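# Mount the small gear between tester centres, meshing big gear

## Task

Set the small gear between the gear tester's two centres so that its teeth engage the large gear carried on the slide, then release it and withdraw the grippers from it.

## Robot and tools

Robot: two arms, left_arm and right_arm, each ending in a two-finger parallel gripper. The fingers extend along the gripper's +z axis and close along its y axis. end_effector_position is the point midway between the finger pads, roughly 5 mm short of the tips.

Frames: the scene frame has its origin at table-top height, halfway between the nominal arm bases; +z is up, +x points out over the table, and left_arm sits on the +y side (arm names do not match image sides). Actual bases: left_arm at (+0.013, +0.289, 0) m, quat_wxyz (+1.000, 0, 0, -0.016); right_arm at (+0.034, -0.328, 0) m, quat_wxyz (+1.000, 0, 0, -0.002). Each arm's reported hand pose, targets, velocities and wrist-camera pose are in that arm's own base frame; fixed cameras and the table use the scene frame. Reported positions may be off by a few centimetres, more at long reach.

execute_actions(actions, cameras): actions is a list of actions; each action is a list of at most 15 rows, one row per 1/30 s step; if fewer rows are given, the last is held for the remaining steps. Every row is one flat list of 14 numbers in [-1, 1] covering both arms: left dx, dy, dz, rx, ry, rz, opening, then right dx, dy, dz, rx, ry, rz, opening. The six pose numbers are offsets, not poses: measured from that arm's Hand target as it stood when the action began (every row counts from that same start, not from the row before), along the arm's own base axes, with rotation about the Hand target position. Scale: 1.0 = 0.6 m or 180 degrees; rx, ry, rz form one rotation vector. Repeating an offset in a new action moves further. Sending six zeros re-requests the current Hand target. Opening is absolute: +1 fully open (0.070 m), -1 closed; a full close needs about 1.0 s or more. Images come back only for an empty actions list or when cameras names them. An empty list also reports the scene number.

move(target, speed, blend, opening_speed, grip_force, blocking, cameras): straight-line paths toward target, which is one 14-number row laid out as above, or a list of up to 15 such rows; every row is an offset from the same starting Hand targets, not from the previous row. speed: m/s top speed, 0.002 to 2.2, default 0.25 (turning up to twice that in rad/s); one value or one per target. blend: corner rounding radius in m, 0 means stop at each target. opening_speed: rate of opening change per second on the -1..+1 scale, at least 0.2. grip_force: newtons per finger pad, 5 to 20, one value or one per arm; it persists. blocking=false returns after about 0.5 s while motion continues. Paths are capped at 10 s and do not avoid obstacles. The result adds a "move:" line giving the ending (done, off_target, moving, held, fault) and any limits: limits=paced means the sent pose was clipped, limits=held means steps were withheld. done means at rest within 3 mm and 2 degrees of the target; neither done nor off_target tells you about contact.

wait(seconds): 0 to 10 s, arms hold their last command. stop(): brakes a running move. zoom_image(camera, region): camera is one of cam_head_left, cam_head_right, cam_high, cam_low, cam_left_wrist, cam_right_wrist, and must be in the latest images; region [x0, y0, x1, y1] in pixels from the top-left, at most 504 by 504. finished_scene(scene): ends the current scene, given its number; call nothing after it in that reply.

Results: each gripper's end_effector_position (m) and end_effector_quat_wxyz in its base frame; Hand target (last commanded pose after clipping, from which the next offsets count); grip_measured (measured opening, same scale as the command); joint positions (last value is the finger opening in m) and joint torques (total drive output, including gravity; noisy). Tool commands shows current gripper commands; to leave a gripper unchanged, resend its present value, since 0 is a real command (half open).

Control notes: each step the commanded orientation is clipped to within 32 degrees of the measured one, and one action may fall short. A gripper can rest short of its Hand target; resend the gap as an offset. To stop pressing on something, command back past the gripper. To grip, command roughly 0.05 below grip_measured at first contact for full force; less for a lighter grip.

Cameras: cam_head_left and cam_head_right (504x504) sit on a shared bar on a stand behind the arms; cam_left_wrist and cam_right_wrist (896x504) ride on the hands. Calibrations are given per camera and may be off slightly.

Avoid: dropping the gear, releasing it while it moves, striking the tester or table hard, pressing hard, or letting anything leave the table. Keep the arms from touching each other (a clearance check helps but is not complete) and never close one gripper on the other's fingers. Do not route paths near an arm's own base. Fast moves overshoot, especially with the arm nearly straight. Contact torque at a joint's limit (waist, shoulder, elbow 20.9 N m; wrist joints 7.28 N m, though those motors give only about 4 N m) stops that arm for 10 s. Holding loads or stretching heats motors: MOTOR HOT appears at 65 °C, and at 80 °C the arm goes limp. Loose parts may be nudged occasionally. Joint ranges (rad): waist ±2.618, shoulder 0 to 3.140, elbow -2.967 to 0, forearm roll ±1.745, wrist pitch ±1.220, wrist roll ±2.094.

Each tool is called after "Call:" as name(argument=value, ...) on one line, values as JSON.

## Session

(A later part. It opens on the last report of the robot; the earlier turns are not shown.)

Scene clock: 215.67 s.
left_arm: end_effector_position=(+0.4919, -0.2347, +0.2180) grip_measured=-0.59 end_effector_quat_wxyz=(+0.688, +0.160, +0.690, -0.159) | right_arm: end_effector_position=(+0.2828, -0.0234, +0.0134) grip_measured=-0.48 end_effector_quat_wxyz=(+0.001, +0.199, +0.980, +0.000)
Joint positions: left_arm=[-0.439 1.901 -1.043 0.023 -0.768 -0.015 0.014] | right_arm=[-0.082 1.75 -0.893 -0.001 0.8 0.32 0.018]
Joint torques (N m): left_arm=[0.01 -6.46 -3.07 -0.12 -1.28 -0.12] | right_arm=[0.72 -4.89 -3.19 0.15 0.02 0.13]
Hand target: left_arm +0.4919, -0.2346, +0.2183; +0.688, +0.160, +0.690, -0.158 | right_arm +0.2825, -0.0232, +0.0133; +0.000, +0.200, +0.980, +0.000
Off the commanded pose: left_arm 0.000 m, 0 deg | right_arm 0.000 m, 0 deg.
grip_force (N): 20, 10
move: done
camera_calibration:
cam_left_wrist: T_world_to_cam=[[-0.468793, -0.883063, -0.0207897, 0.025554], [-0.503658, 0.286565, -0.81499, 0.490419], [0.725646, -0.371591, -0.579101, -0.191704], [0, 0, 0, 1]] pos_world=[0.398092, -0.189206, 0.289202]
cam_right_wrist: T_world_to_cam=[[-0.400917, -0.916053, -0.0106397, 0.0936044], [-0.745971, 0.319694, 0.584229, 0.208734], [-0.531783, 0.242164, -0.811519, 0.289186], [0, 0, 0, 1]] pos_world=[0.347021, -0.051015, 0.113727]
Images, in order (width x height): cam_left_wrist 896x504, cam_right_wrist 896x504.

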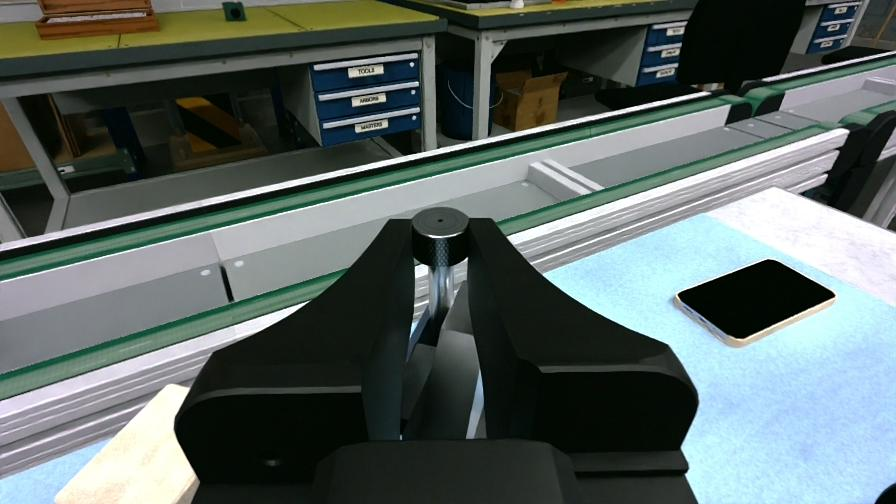

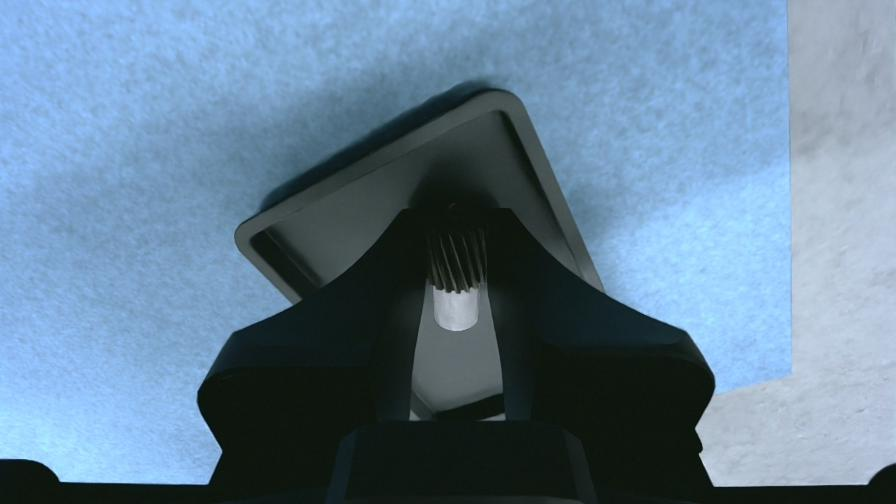

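Call:
move(target=[[0,0,0.012,0,0,0,-0.75,0,0,0.05,0,0,0,-0.7],[0,0,0.02,0,0,0,-0.75,-0.025,0,0.05,0,0,-0.4,-0.7],[0,0,0.02,0,0,0,-0.75,-0.025,0,0.001,0,0,-0.4,-0.7]], speed=[0.05,0.4,0.06], cameras=["cam_left_wrist","cam_right_wrist"])

Scene clock: 225.60 s.
left_arm: end_effector_position=(+0.4919, -0.2348, +0.2300) grip_measured=-0.59 end_effector_quat_wxyz=(+0.688, +0.161, +0.690, -0.158) | right_arm: end_effector_position=(+0.2674, -0.0234, +0.0135) grip_measured=-0.48 end_effector_quat_wxyz=(+0.000, +0.738, +0.675, +0.000)
Joint positions: left_arm=[-0.439 1.875 -1.061 0.024 -0.724 -0.015 0.014] | right_arm=[-0.087 1.706 -0.83 0 0.783 1.572 0.018]
Joint torques (N m): left_arm=[-0.83 -9.8 -5.57 0.24 -3.78 -0.15] | right_arm=[0.87 -4.65 -3.1 0.04 0.17 -0.07]
Hand target: left_arm +0.4919, -0.2346, +0.2303; +0.688, +0.160, +0.690, -0.158 | right_arm +0.2675, -0.0232, +0.0139; +0.000, +0.737, +0.675, +0.000
Off the commanded pose: left_arm 0.000 m, 0 deg | right_arm 0.001 m, 0 deg.
grip_force (N): 20, 10
move: done
camera_calibration:
cam_left_wrist: T_world_to_cam=[[-0.469195, -0.882823, -0.0218751, 0.0261607], [-0.503181, 0.287619, -0.814913, 0.500243], [0.725716, -0.371346, -0.57917, -0.18479], [0, 0, 0, 1]] pos_world=[0.398093, -0.189405, 0.301202]
cam_right_wrist: T_world_to_cam=[[-0.994955, 0.0997683, -0.0105283, 0.270091], [0.0747786, 0.807488, 0.585125, -0.0109406], [0.0668784, 0.581386, -0.810875, 0.128851], [0, 0, 0, 1]] pos_world=[0.260929, -0.0930241, 0.113727]
Images, in order (width x height): cam_left_wrist 896x504, cam_right_wrist 896x504.

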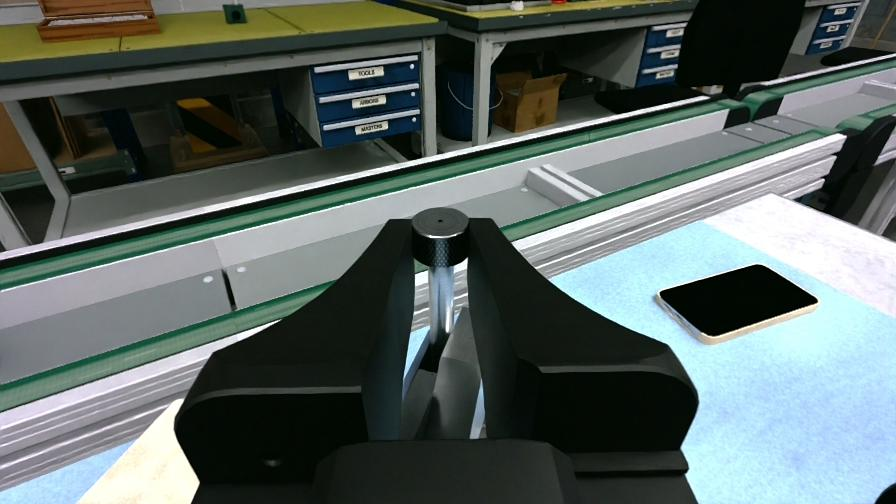

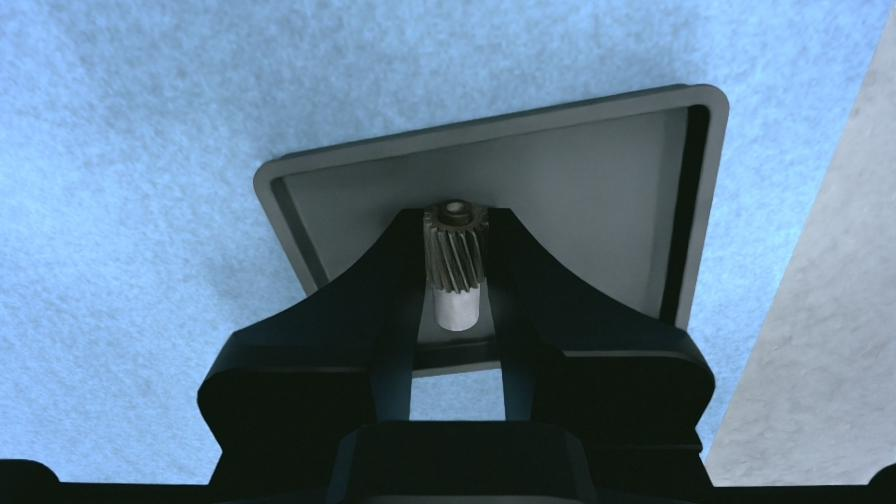

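Call:
move(target=[[0,0,-0.0195,0,0,0,-0.7,0,0,0,0,0,0,-0.7],[0,0,-0.0195,0,0,0,-0.7,0,0,0,0,0,0,0.0],[0,0,-0.0195,0,0,0,-0.7,0,0,0.1,0,0,0.5,0.0],[0,0,-0.0195,0,0,0,-0.7,0,0,0.1,0,0,0.999,0.0]], speed=[0.05,0.1,0.5,0.5], blend=[0,0,0.02,0], cameras=["cam_left_wrist","cam_right_wrist"])

Scene clock: 239.17 s.
left_arm: end_effector_position=(+0.4918, -0.2348, +0.2190) grip_measured=-0.59 end_effector_quat_wxyz=(+0.688, +0.160, +0.689, -0.159) | right_arm: end_effector_position=(+0.2676, -0.0231, +0.0740) grip_measured=+0.00 end_effector_quat_wxyz=(+0.001, -0.674, +0.738, +0.000)
Joint positions: left_arm=[-0.439 1.899 -1.044 0.023 -0.767 -0.015 0.014] | right_arm=[-0.086 1.581 -0.958 0.001 1.034 -1.567 0.035]
Joint torques (N m): left_arm=[-0.41 -6.98 -2.83 -0.15 -2.02 0.13] | right_arm=[-0.07 -3.67 -3.57 0.07 0.14 0.18]
Hand target: left_arm +0.4919, -0.2346, +0.2186; +0.688, +0.160, +0.690, -0.158 | right_arm +0.2675, -0.0232, +0.0739; +0.000, -0.674, +0.738, +0.000
Off the commanded pose: left_arm 0.000 m, 0 deg | right_arm 0.000 m, 0 deg.
grip_force (N): 20, 10
move: done
camera_calibration:
cam_left_wrist: T_world_to_cam=[[-0.469316, -0.88279, -0.0206197, 0.0257384], [-0.502579, 0.286239, -0.815771, 0.490834], [0.726056, -0.372491, -0.578008, -0.191763], [0, 0, 0, 1]] pos_world=[0.397993, -0.189204, 0.290098]
cam_right_wrist: T_world_to_cam=[[0.994805, -0.101319, -0.00984368, -0.266317], [-0.0764749, -0.807677, 0.584645, -0.0433768], [-0.0671859, -0.580855, -0.81123, 0.186863], [0, 0, 0, 1]] pos_world=[0.274171, 0.046523, 0.174327]
Images, in order (width x height): cam_left_wrist 896x504, cam_right_wrist 896x504.

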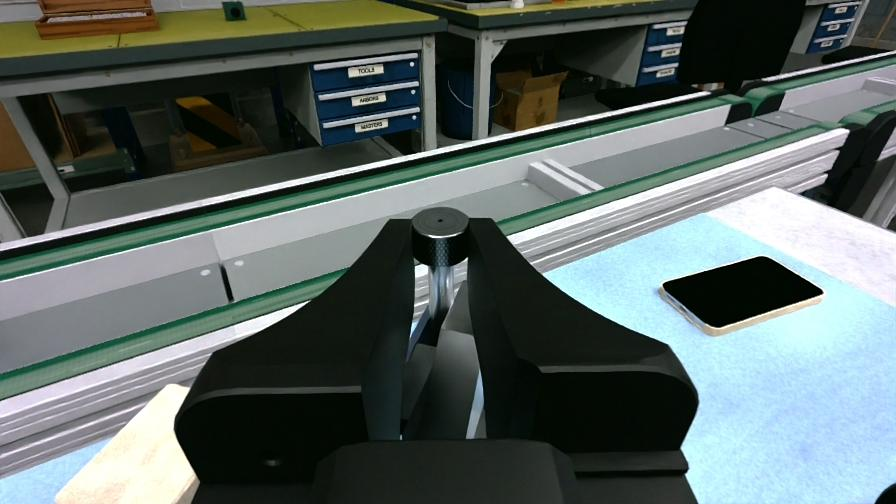

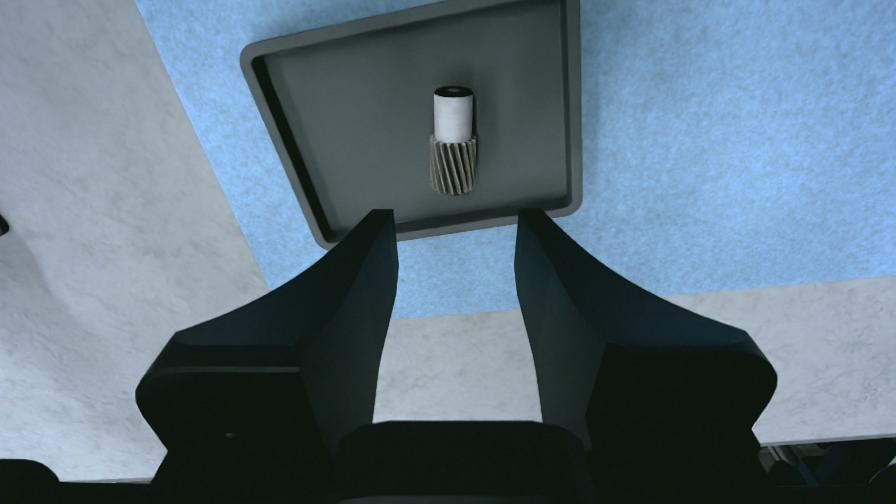

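Call:
move(target=[[0,0,0,0,0,0,-0.7,0,0,-0.1,0,0,0,0],[0,0,0,0,0,0,-0.7,0,0,-0.1,0,0,0,-0.7],[0,0,0,0,0,0,-0.7,0,0,0.12,0,0,0,-0.7]], speed=0.15, opening_speed=1.2, grip_force=[20, 18], cameras=["cam_right_wrist"])

Call:
zoom_image(camera="cam_right_wrist", region=[380, 180, 530, 350])

Scene clock: 246.60 s.
left_arm: end_effector_position=(+0.4918, -0.2348, +0.2190) grip_measured=-0.59 end_effector_quat_wxyz=(+0.688, +0.160, +0.689, -0.159) | right_arm: end_effector_position=(+0.2673, -0.0230, +0.1453) grip_measured=-0.49 end_effector_quat_wxyz=(+0.035, -0.674, +0.737, -0.038)
Joint positions: left_arm=[-0.439 1.899 -1.044 0.023 -0.767 -0.015 0.014] | right_arm=[-0.086 1.425 -1.082 0.001 1.211 -1.567 0.018]
Joint torques (N m): left_arm=[-0.07 -6.76 -2.73 -0.15 -1.88 -0.01] | right_arm=[0.75 -3.16 -3.56 0.09 -0.05 0.16]
Hand target: left_arm +0.4919, -0.2346, +0.2186; +0.688, +0.160, +0.690, -0.158 | right_arm +0.2675, -0.0232, +0.1459; +0.000, -0.674, +0.738, +0.000
Off the commanded pose: left_arm 0.000 m, 0 deg | right_arm 0.001 m, 6 deg.
joint sent to its limit (right arm) — joint 5 (wrist pitch), upper limit. The joint targets are off in orientation, not in position.
grip_force (N): 20, 18
move: off_target (right_arm)
camera_calibration:
cam_right_wrist: T_world_to_cam=[[0.990549, -0.100926, 0.0928813, -0.279052], [-0.136234, -0.802518, 0.580866, -0.0684035], [0.0159145, -0.588029, -0.808683, 0.221897], [0, 0, 0, 1]] pos_world=[0.263564, 0.0474236, 0.245097]
Images, in order (width x height): cam_right_wrist 896x504.

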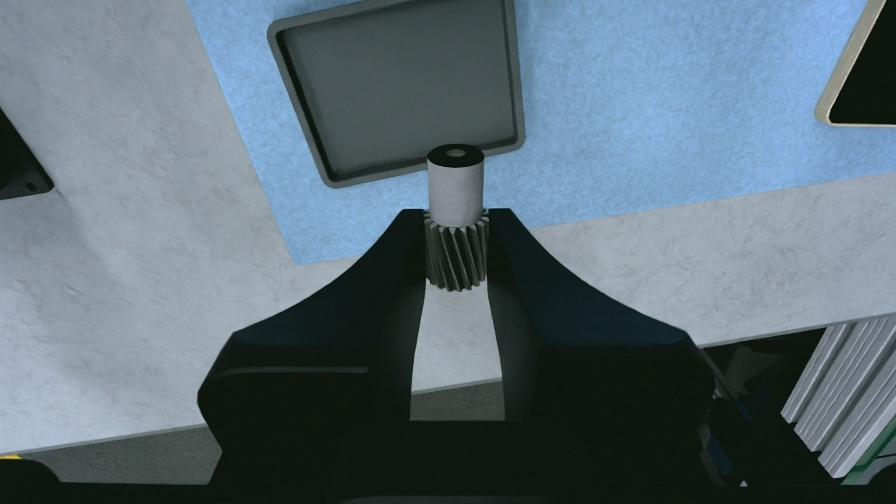

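Scaled by 2.965 from the camera's 896x504 image, which has a finer 1280x720 frame.

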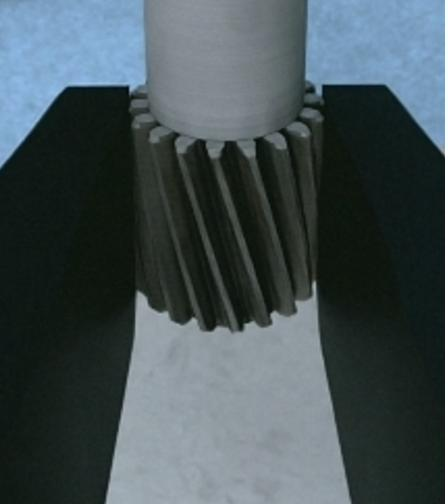

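Call:
move(target=[[0,0,0,0,0,0,-0.7,0.1375,0.239,0.09,0,0,-0.2333,-0.7],[0,0,0,0,0,0,-0.7,0.25,0.547,0.02,0.4574,-0.2242,-0.1819,-0.7],[0,0,0,0,0,0,-0.7,0.25,0.547,-0.03,0.4574,-0.2242,-0.1819,-0.7]], speed=[0.4,0.4,0.1], blend=[0.04,0.01,0], cameras=["all"])

Call:
zoom_image(camera="cam_right_wrist", region=[320, 60, 580, 320])

Scene clock: 269.00 s.
left_arm: end_effector_position=(+0.4918, -0.2348, +0.2190) grip_measured=-0.59 end_effector_quat_wxyz=(+0.688, +0.160, +0.689, -0.159) | right_arm: end_effector_position=(+0.4179, +0.3046, +0.1279) grip_measured=-0.49 end_effector_quat_wxyz=(+0.659, -0.258, +0.658, +0.259)
Joint positions: left_arm=[-0.439 1.899 -1.044 0.023 -0.767 -0.015 0.014] | right_arm=[0.542 2.098 -0.861 -0.226 -1.16 0.092 0.018]
Joint torques (N m): left_arm=[-0.11 -6.73 -2.76 -0.14 -1.85 -0.15] | right_arm=[0.86 -6.58 -2.87 0.26 -1.21 0.12]
Hand target: left_arm +0.4919, -0.2346, +0.2186; +0.688, +0.160, +0.690, -0.158 | right_arm +0.4175, +0.3050, +0.1279; +0.658, -0.259, +0.658, +0.259
Off the commanded pose: left_arm 0.000 m, 0 deg | right_arm 0.001 m, 0 deg.
grip_force (N): 20, 18
move: done
camera_calibration:
cam_left_wrist: T_world_to_cam=[[-0.469316, -0.88279, -0.0206197, 0.0257384], [-0.502579, 0.286239, -0.815771, 0.490834], [0.726056, -0.372491, -0.578008, -0.191763], [0, 0, 0, 1]] pos_world=[0.397993, -0.189204, 0.290098]
cam_right_wrist: T_world_to_cam=[[0.68856, -0.725094, -0.0111492, -0.0639147], [-0.429889, -0.395751, -0.811527, 0.402096], [0.584021, 0.563578, -0.584209, -0.218783], [0, 0, 0, 1]] pos_world=[0.34464, 0.236087, 0.197784]

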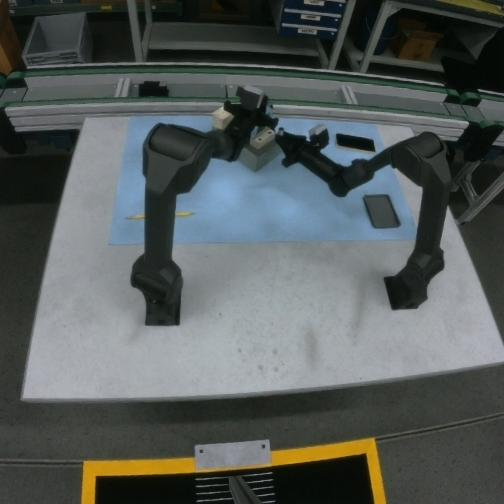

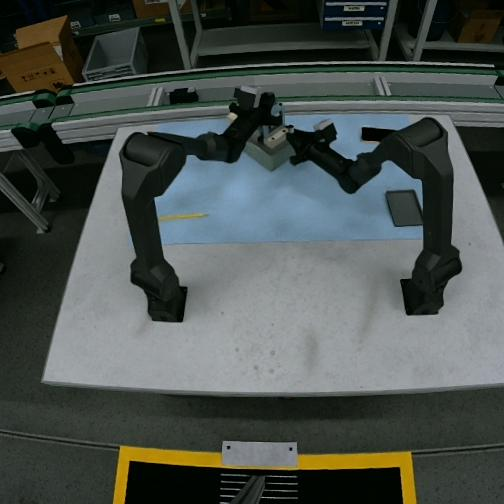

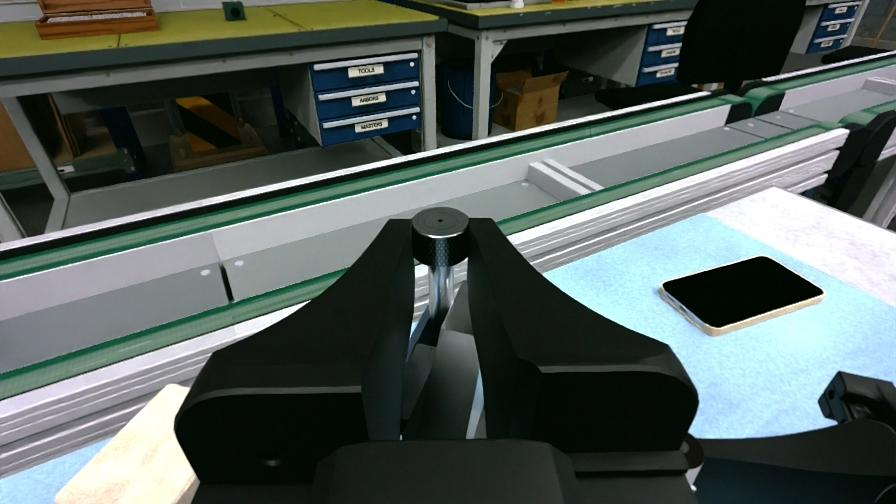

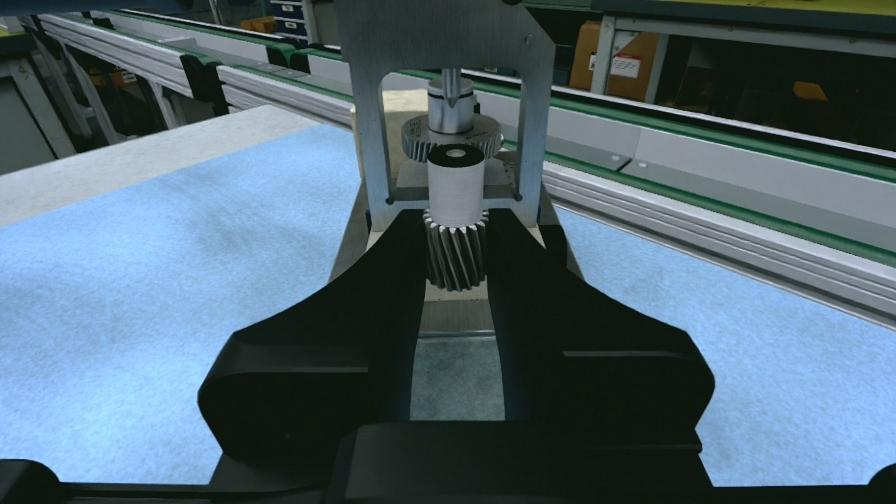

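Scaled by 1.938 from the camera's 896x504 image, which has a finer 1280x720 frame.

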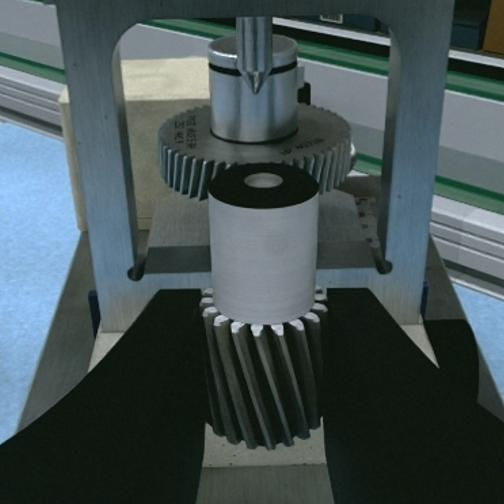

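Call:
move(target=[0,0,0.03,0,0,0,-0.75,0,0,0,0,0,0,-0.7], speed=0.05, cameras=["cam_left_wrist","cam_right_wrist"])

Call:
zoom_image(camera="cam_right_wrist", region=[320, 0, 580, 260])

Scene clock: 295.60 s.
left_arm: end_effector_position=(+0.4919, -0.2347, +0.2348) grip_measured=-0.59 end_effector_quat_wxyz=(+0.687, +0.161, +0.691, -0.158) | right_arm: end_effector_position=(+0.4176, +0.3050, +0.1279) grip_measured=-0.49 end_effector_quat_wxyz=(+0.658, -0.259, +0.658, +0.259)
Joint positions: left_arm=[-0.439 1.862 -1.069 0.024 -0.699 -0.016 0.014] | right_arm=[0.543 2.098 -0.861 -0.226 -1.16 0.092 0.018]
Joint torques (N m): left_arm=[-0.18 -10.2 -5.66 0.14 -4.19 -0.13] | right_arm=[0.87 -6.57 -2.44 0.26 -1.21 0.17]
Hand target: left_arm +0.4919, -0.2346, +0.2366; +0.688, +0.160, +0.690, -0.158 | right_arm +0.4175, +0.3050, +0.1279; +0.658, -0.259, +0.658, +0.259
Off the commanded pose: left_arm 0.002 m, 0 deg | right_arm 0.000 m, 0 deg.
grip_force (N): 20, 18
move: done
camera_calibration:
cam_left_wrist: T_world_to_cam=[[-0.468887, -0.883002, -0.0212629, 0.026023], [-0.50669, 0.288622, -0.812381, 0.505405], [0.723471, -0.370141, -0.582739, -0.1797], [0, 0, 0, 1]] pos_world=[0.398293, -0.189407, 0.306416]
cam_right_wrist: T_world_to_cam=[[0.689216, -0.724471, -0.0110973, -0.0639426], [-0.429506, -0.396174, -0.811524, 0.402096], [0.583529, 0.564081, -0.584214, -0.218785], [0, 0, 0, 1]] pos_world=[0.34444, 0.236388, 0.197784]
Images, in order (width x height): cam_left_wrist 896x504, cam_right_wrist 896x504.

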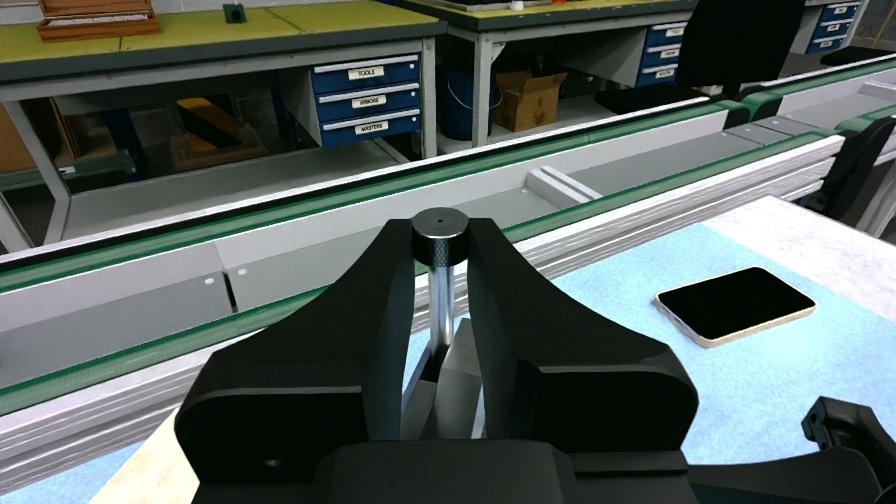

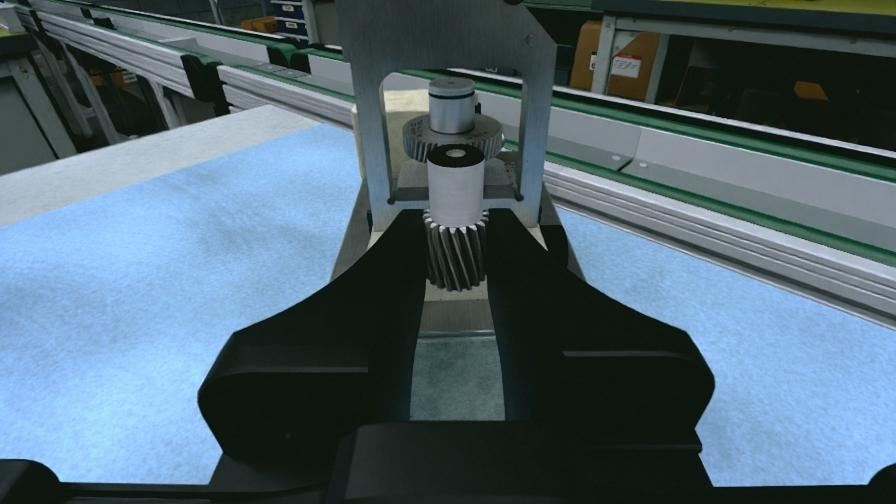

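Scaled by 1.938 from the camera's 896x504 image, which has a finer 1280x720 frame.

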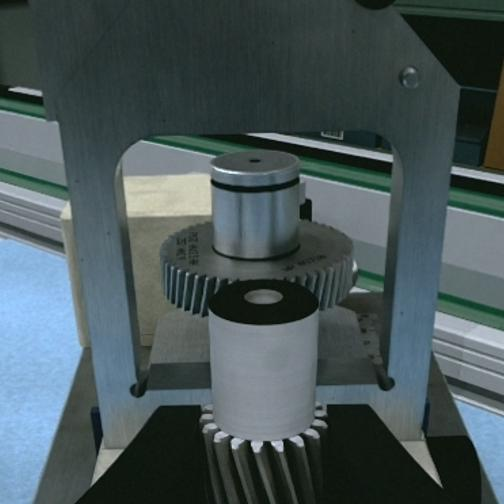

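Call:
move(target=[0,0,0,0,0,0,-0.75,0.0731,0.0682,0.003,0,0,0,-0.7], speed=0.08, cameras=["cam_right_wrist","cam_left_wrist"])

Call:
zoom_image(camera="cam_right_wrist", region=[320, 60, 580, 320])

Scene clock: 302.43 s.
left_arm: end_effector_position=(+0.4919, -0.2347, +0.2359) grip_measured=-0.59 end_effector_quat_wxyz=(+0.688, +0.160, +0.690, -0.158) | right_arm: end_effector_position=(+0.4617, +0.3458, +0.1297) grip_measured=-0.49 end_effector_quat_wxyz=(+0.658, -0.259, +0.658, +0.259)
Joint positions: left_arm=[-0.439 1.861 -1.07 0.024 -0.7 -0.016 0.014] | right_arm=[0.577 2.212 -1.141 -0.205 -0.993 0.113 0.018]
Joint torques (N m): left_arm=[-1.15 -10.06 -6.01 0.17 -4.26 0.07] | right_arm=[0.54 -7.31 -2.92 0.23 -1.57 0.14]
Hand target: left_arm +0.4919, -0.2346, +0.2366; +0.688, +0.160, +0.690, -0.158 | right_arm +0.4614, +0.3459, +0.1297; +0.658, -0.259, +0.658, +0.259
Off the commanded pose: left_arm 0.001 m, 0 deg | right_arm 0.000 m, 0 deg.
grip_force (N): 20, 18
move: done
camera_calibration:
cam_left_wrist: T_world_to_cam=[[-0.468835, -0.883028, -0.0213293, 0.0260761], [-0.504726, 0.28764, -0.81395, 0.505482], [0.724876, -0.370843, -0.580544, -0.180496], [0, 0, 0, 1]] pos_world=[0.398193, -0.189307, 0.307208]
cam_right_wrist: T_world_to_cam=[[0.688893, -0.724776, -0.0112032, -0.0644553], [-0.430169, -0.396334, -0.811094, 0.438918], [0.583421, 0.563577, -0.584808, -0.266237], [0, 0, 0, 1]] pos_world=[0.38854, 0.277288, 0.199584]
Images, in order (width x height): cam_left_wrist 896x504, cam_right_wrist 896x504.

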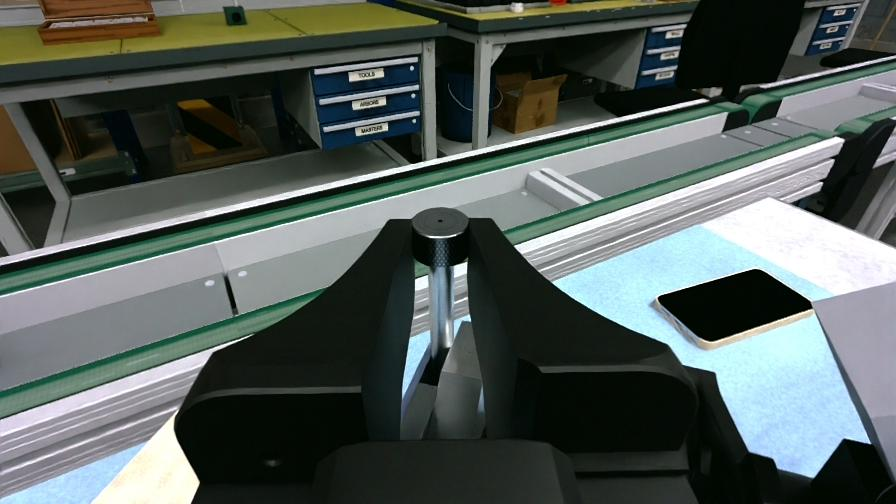

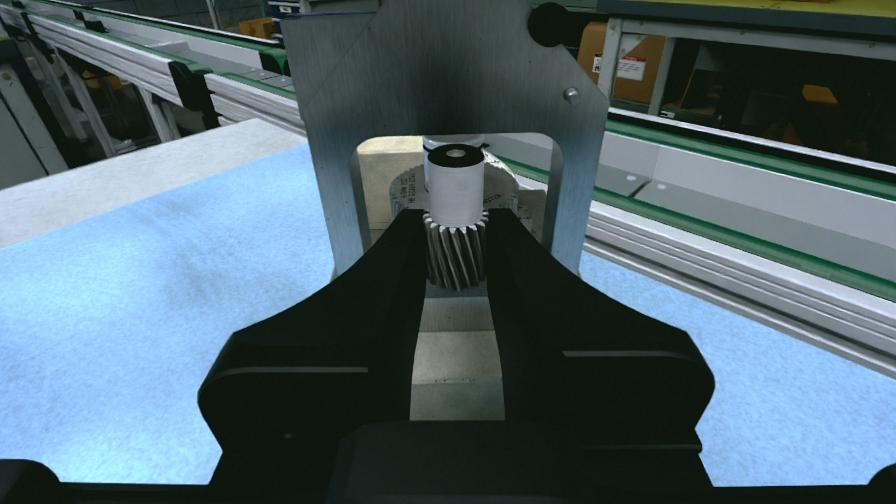

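Scaled by 1.938 from the camera's 896x504 image, which has a finer 1280x720 frame.

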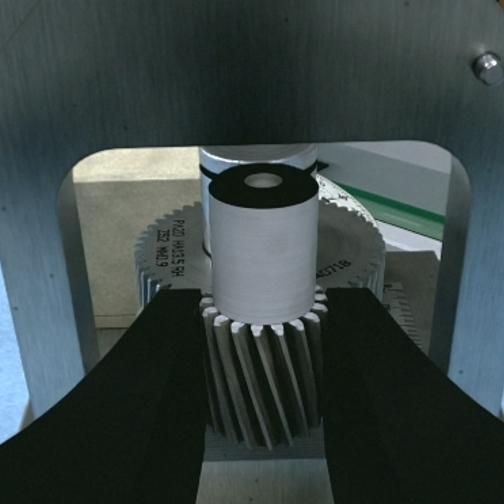

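Call:
move(target=[[0,0,0,0,0,0,-0.75,0,0,-0.0195,0,0,0,-0.7],[0,0,0,0,0,0,-0.75,0.0305,0.0284,-0.0195,0,0,0,-0.7]], speed=0.06, blend=0.001, cameras=["cam_right_wrist","cam_left_wrist"])

Call:
zoom_image(camera="cam_right_wrist", region=[320, 60, 580, 320])

Scene clock: 327.43 s.
left_arm: end_effector_position=(+0.4919, -0.2347, +0.2361) grip_measured=-0.59 end_effector_quat_wxyz=(+0.688, +0.160, +0.690, -0.158) | right_arm: end_effector_position=(+0.4809, +0.3624, +0.1236) grip_measured=-0.49 end_effector_quat_wxyz=(+0.663, -0.257, +0.654, +0.260)
Joint positions: left_arm=[-0.439 1.861 -1.07 0.024 -0.701 -0.016 0.014] | right_arm=[0.587 2.293 -1.271 -0.196 -0.959 0.115 0.018]
Joint torques (N m): left_arm=[-1.48 -9.73 -5.75 0.17 -4.02 0.19] | right_arm=[3.23 0.4 -0.16 -0.39 3.27 0.4]
Hand target: left_arm +0.4919, -0.2346, +0.2366; +0.688, +0.160, +0.690, -0.158 | right_arm +0.4797, +0.3630, +0.1180; +0.658, -0.259, +0.658, +0.259
Off the commanded pose: left_arm 0.001 m, 0 deg | right_arm 0.006 m, 1 deg.
grip_force (N): 20, 18
move: off_target (right_arm)
camera_calibration:
cam_left_wrist: T_world_to_cam=[[-0.46884, -0.883024, -0.0213883, 0.0260522], [-0.50404, 0.287347, -0.814478, 0.505344], [0.72535, -0.371079, -0.5798, -0.180829], [0, 0, 0, 1]] pos_world=[0.398093, -0.189307, 0.307305]
cam_right_wrist: T_world_to_cam=[[0.687679, -0.725944, -0.0101095, -0.064777], [-0.422168, -0.388509, -0.819045, 0.443184], [0.590653, 0.567508, -0.57364, -0.296613], [0, 0, 0, 1]] pos_world=[0.406839, 0.293487, 0.192184]
Images, in order (width x height): cam_left_wrist 896x504, cam_right_wrist 896x504.

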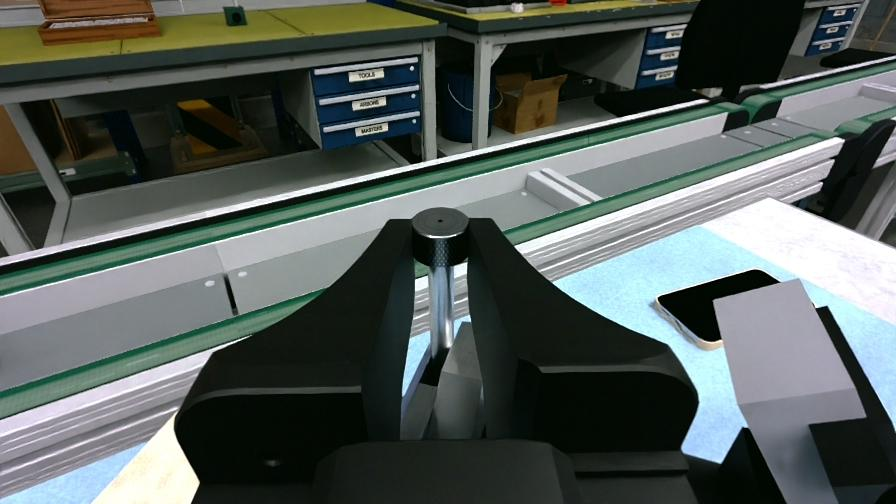

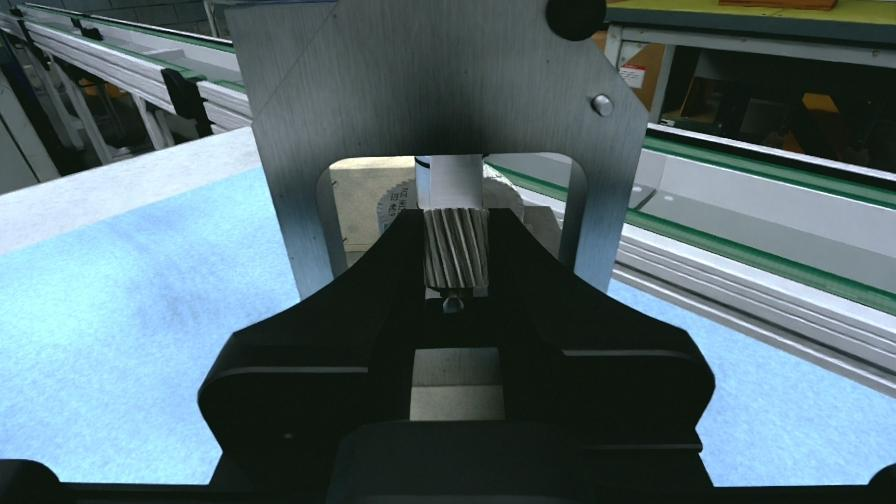

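Scaled by 1.938 from the camera's 896x504 image, which has a finer 1280x720 frame.

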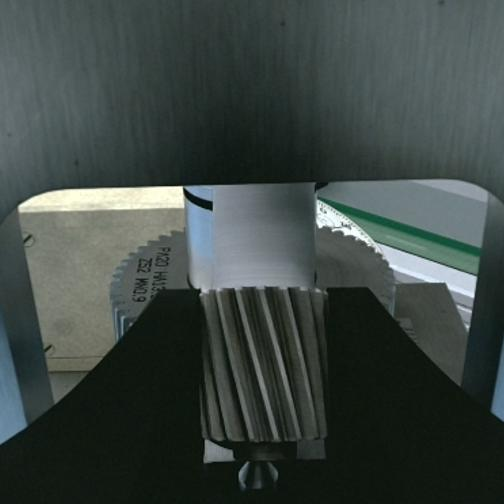

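Call:
move(target=[[0,0,0,0,0,0,-0.75,0.001,-0.001,0.011,0,0,0,-0.7],[0,0,0,0,0,0,-0.75,-0.061,-0.057,0.012,0,0,0,-0.7]], speed=0.06, cameras=["cam_right_wrist"])

Call:
zoom_image(camera="cam_right_wrist", region=[320, 60, 580, 320])

Scene clock: 339.70 s.
left_arm: end_effector_position=(+0.4919, -0.2347, +0.2361) grip_measured=-0.59 end_effector_quat_wxyz=(+0.688, +0.160, +0.690, -0.158) | right_arm: end_effector_position=(+0.4430, +0.3285, +0.1242) grip_measured=-0.49 end_effector_quat_wxyz=(+0.657, -0.258, +0.659, +0.259)
Joint positions: left_arm=[-0.439 1.861 -1.07 0.024 -0.701 -0.016 0.014] | right_arm=[0.564 2.173 -1.018 -0.21 -1.076 0.102 0.018]
Joint torques (N m): left_arm=[-1.17 -9.24 -4.72 0.09 -3.84 0.18] | right_arm=[-0.1 -6.94 -3.43 0.11 -1.48 -0.04]
Hand target: left_arm +0.4919, -0.2346, +0.2366; +0.688, +0.160, +0.690, -0.158 | right_arm +0.4431, +0.3288, +0.1252; +0.658, -0.259, +0.658, +0.259
Off the commanded pose: left_arm 0.001 m, 0 deg | right_arm 0.001 m, 0 deg.
grip_force (N): 20, 18
move: done
camera_calibration:
cam_right_wrist: T_world_to_cam=[[0.688731, -0.724899, -0.0131093, -0.0637762], [-0.432471, -0.396247, -0.809912, 0.42044], [0.581909, 0.56348, -0.586405, -0.247782], [0, 0, 0, 1]] pos_world=[0.36994, 0.259987, 0.194383]
Images, in order (width x height): cam_right_wrist 896x504.

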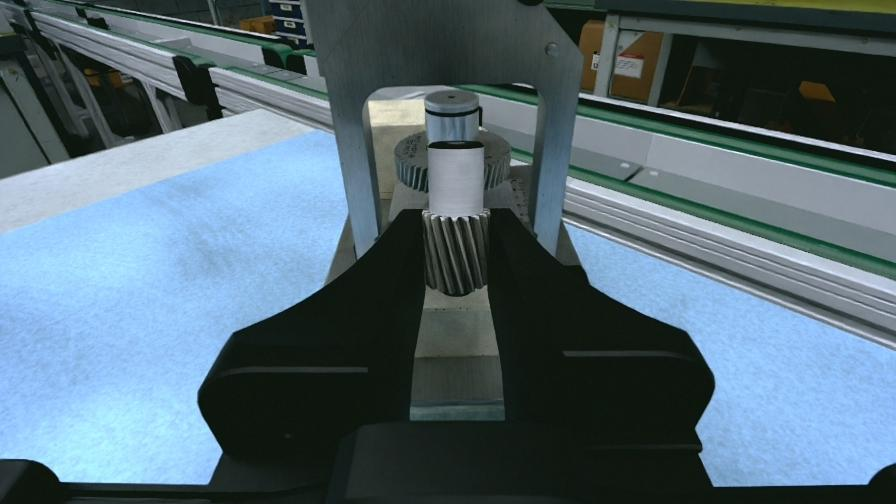

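Scaled by 1.938 from the camera's 896x504 image, which has a finer 1280x720 frame.

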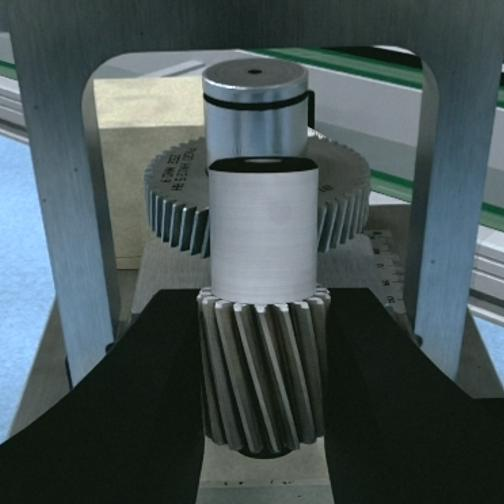

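Call:
move(target=[[0,0,-0.03,0,0,0,-0.75,0,0,0.028,0,0,0,-0.7],[0,0,-0.03,0,0,0,1,0.0385,0.0358,0.028,0,0,0,-0.7],[-0.14,0.1,-0.03,0,0,0,1,0.0385,0.0358,0.028,0,0,0,-0.7]], speed=[0.05,0.05,0.2], cameras=["cam_right_wrist","cam_left_wrist"])

Call:
zoom_image(camera="cam_right_wrist", region=[320, 60, 580, 320])

Call:
zoom_image(camera="cam_left_wrist", region=[320, 100, 620, 400])

Scene clock: 375.30 s.
left_arm: end_effector_position=(+0.4076, -0.1745, +0.2188) grip_measured=+0.98 end_effector_quat_wxyz=(+0.688, +0.160, +0.689, -0.158) | right_arm: end_effector_position=(+0.4663, +0.3502, +0.1418) grip_measured=-0.49 end_effector_quat_wxyz=(+0.658, -0.259, +0.658, +0.259)
Joint positions: left_arm=[-0.354 1.613 -0.618 0.127 -0.91 -0.076 0.069] | right_arm=[0.58 2.193 -1.175 -0.21 -0.942 0.124 0.018]
Joint torques (N m): left_arm=[-0.19 -4 -2.95 -0.35 -1.27 0] | right_arm=[0.27 -8.28 -3.82 0.22 -2.11 -0.02]
Hand target: left_arm +0.4079, -0.1746, +0.2186; +0.688, +0.160, +0.690, -0.158 | right_arm +0.4662, +0.3503, +0.1420; +0.658, -0.259, +0.658, +0.259
Off the commanded pose: left_arm 0.000 m, 0 deg | right_arm 0.000 m, 0 deg.
grip_force (N): 20, 18
move: done
camera_calibration:
cam_left_wrist: T_world_to_cam=[[-0.46902, -0.882925, -0.0215323, 0.039515], [-0.50292, 0.28704, -0.815279, 0.431192], [0.72601, -0.371553, -0.578668, -0.107993], [0, 0, 0, 1]] pos_world=[0.313793, -0.129006, 0.2899]
cam_right_wrist: T_world_to_cam=[[0.689308, -0.72439, -0.0106493, -0.0646874], [-0.42968, -0.396947, -0.811054, 0.452508], [0.583292, 0.563641, -0.584875, -0.264219], [0, 0, 0, 1]] pos_world=[0.39314, 0.281688, 0.211784]
Images, in order (width x height): cam_left_wrist 896x504, cam_right_wrist 896x504.

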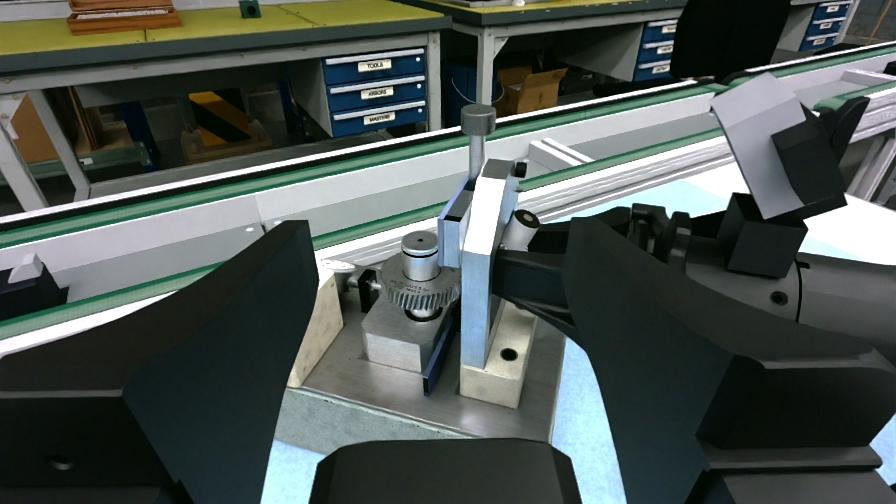

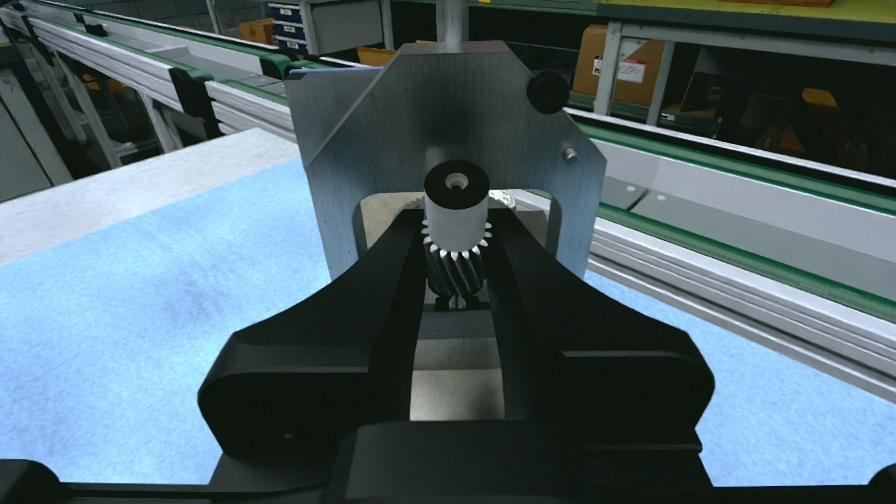

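Scaled by 1.938 from the camera's 896x504 image, which has a finer 1280x720 frame.

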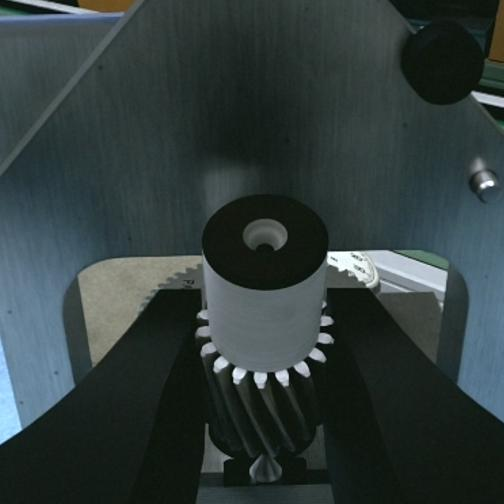

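Scaled by 1.680 from the camera's 896x504 image, which has a finer 1280x720 frame.

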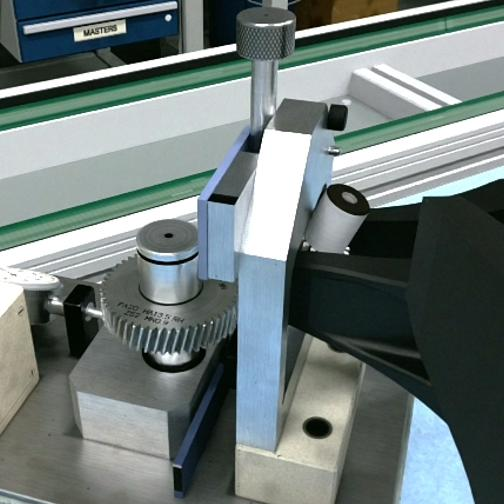

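Call:
move(target=[[0,0,0,0,0,0,1,-0.061,-0.057,0,0,0,0,-0.7],[0,0,0,0,0,0,1,-0.061,-0.057,-0.03,-0.0834,0.0893,0,-0.7],[0,0,0,0,0,0,1,-0.0235,-0.0212,-0.03,-0.0834,0.0893,0,-0.7]], speed=0.12, blend=[0.005,0.005,0], cameras=["cam_right_wrist","cam_left_wrist"])

Call:
zoom_image(camera="cam_right_wrist", region=[320, 60, 580, 320])

Call:
zoom_image(camera="cam_left_wrist", region=[360, 90, 600, 400])

Scene clock: 404.43 s.
left_arm: end_effector_position=(+0.4079, -0.1746, +0.2187) grip_measured=+0.98 end_effector_quat_wxyz=(+0.688, +0.160, +0.689, -0.158) | right_arm: end_effector_position=(+0.4524, +0.3376, +0.1240) grip_measured=-0.49 end_effector_quat_wxyz=(+0.521, -0.303, +0.771, +0.205)
Joint positions: left_arm=[-0.354 1.614 -0.619 0.127 -0.91 -0.076 0.069] | right_arm=[0.58 2.031 -1.208 -0.435 -0.38 0.343 0.018]
Joint torques (N m): left_arm=[-0.66 -3.93 -2.85 -0.34 -1.28 0.19] | right_arm=[0.13 -7.07 -3.25 0.21 -1.29 0.03]
Hand target: left_arm +0.4079, -0.1746, +0.2186; +0.688, +0.160, +0.690, -0.158 | right_arm +0.4521, +0.3375, +0.1240; +0.521, -0.303, +0.771, +0.205
Off the commanded pose: left_arm 0.000 m, 0 deg | right_arm 0.000 m, 0 deg.
grip_force (N): 20, 18
move: done
camera_calibration:
cam_left_wrist: T_world_to_cam=[[-0.46902, -0.882925, -0.0215323, 0.0395205], [-0.50292, 0.28704, -0.815279, 0.431321], [0.72601, -0.371553, -0.578668, -0.108175], [0, 0, 0, 1]] pos_world=[0.313993, -0.129106, 0.2899]
cam_right_wrist: T_world_to_cam=[[0.685309, -0.728111, -0.01437, -0.0609798], [-0.62115, -0.574108, -0.533453, 0.539069], [0.380163, 0.374506, -0.845707, -0.0712971], [0, 0, 0, 1]] pos_world=[0.403737, 0.291785, 0.226395]
Images, in order (width x height): cam_left_wrist 896x504, cam_right_wrist 896x504.

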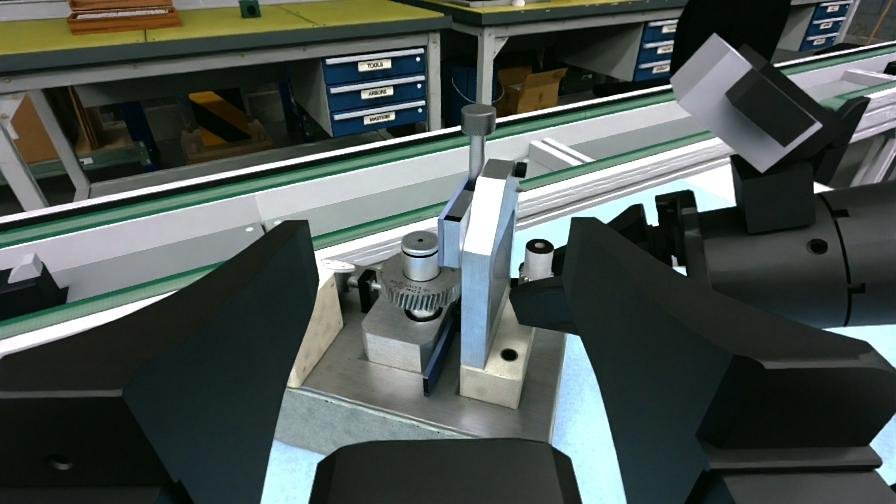

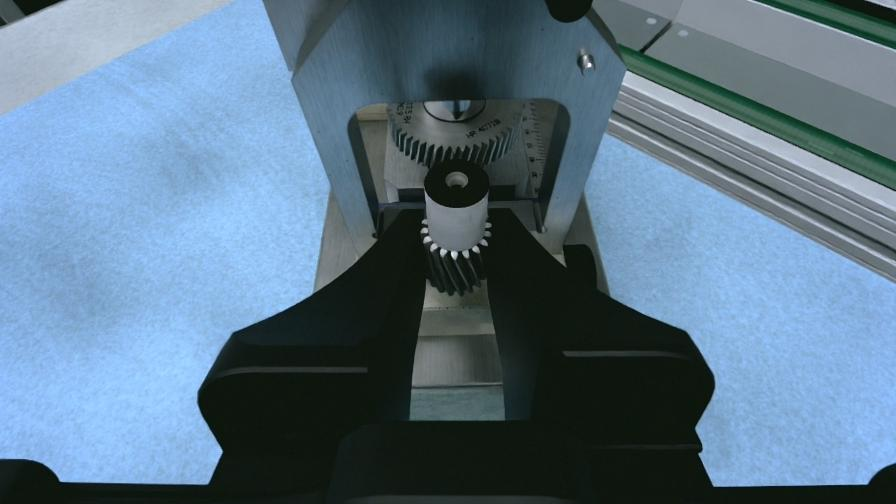

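Scaled by 1.938 from the camera's 896x504 image, which has a finer 1280x720 frame.

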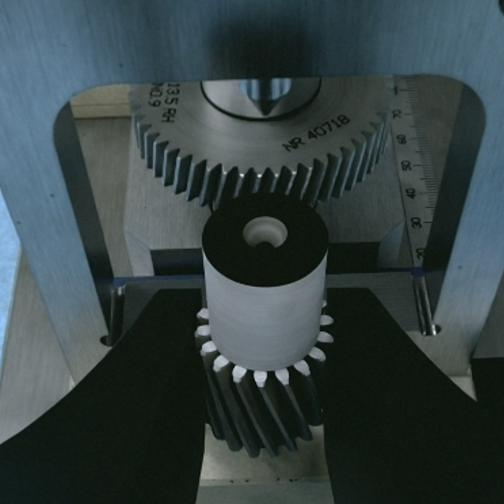

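Scaled by 1.626 from the camera's 896x504 image, which has a finer 1280x720 frame.

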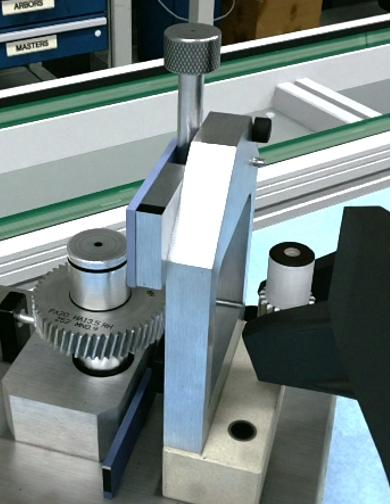

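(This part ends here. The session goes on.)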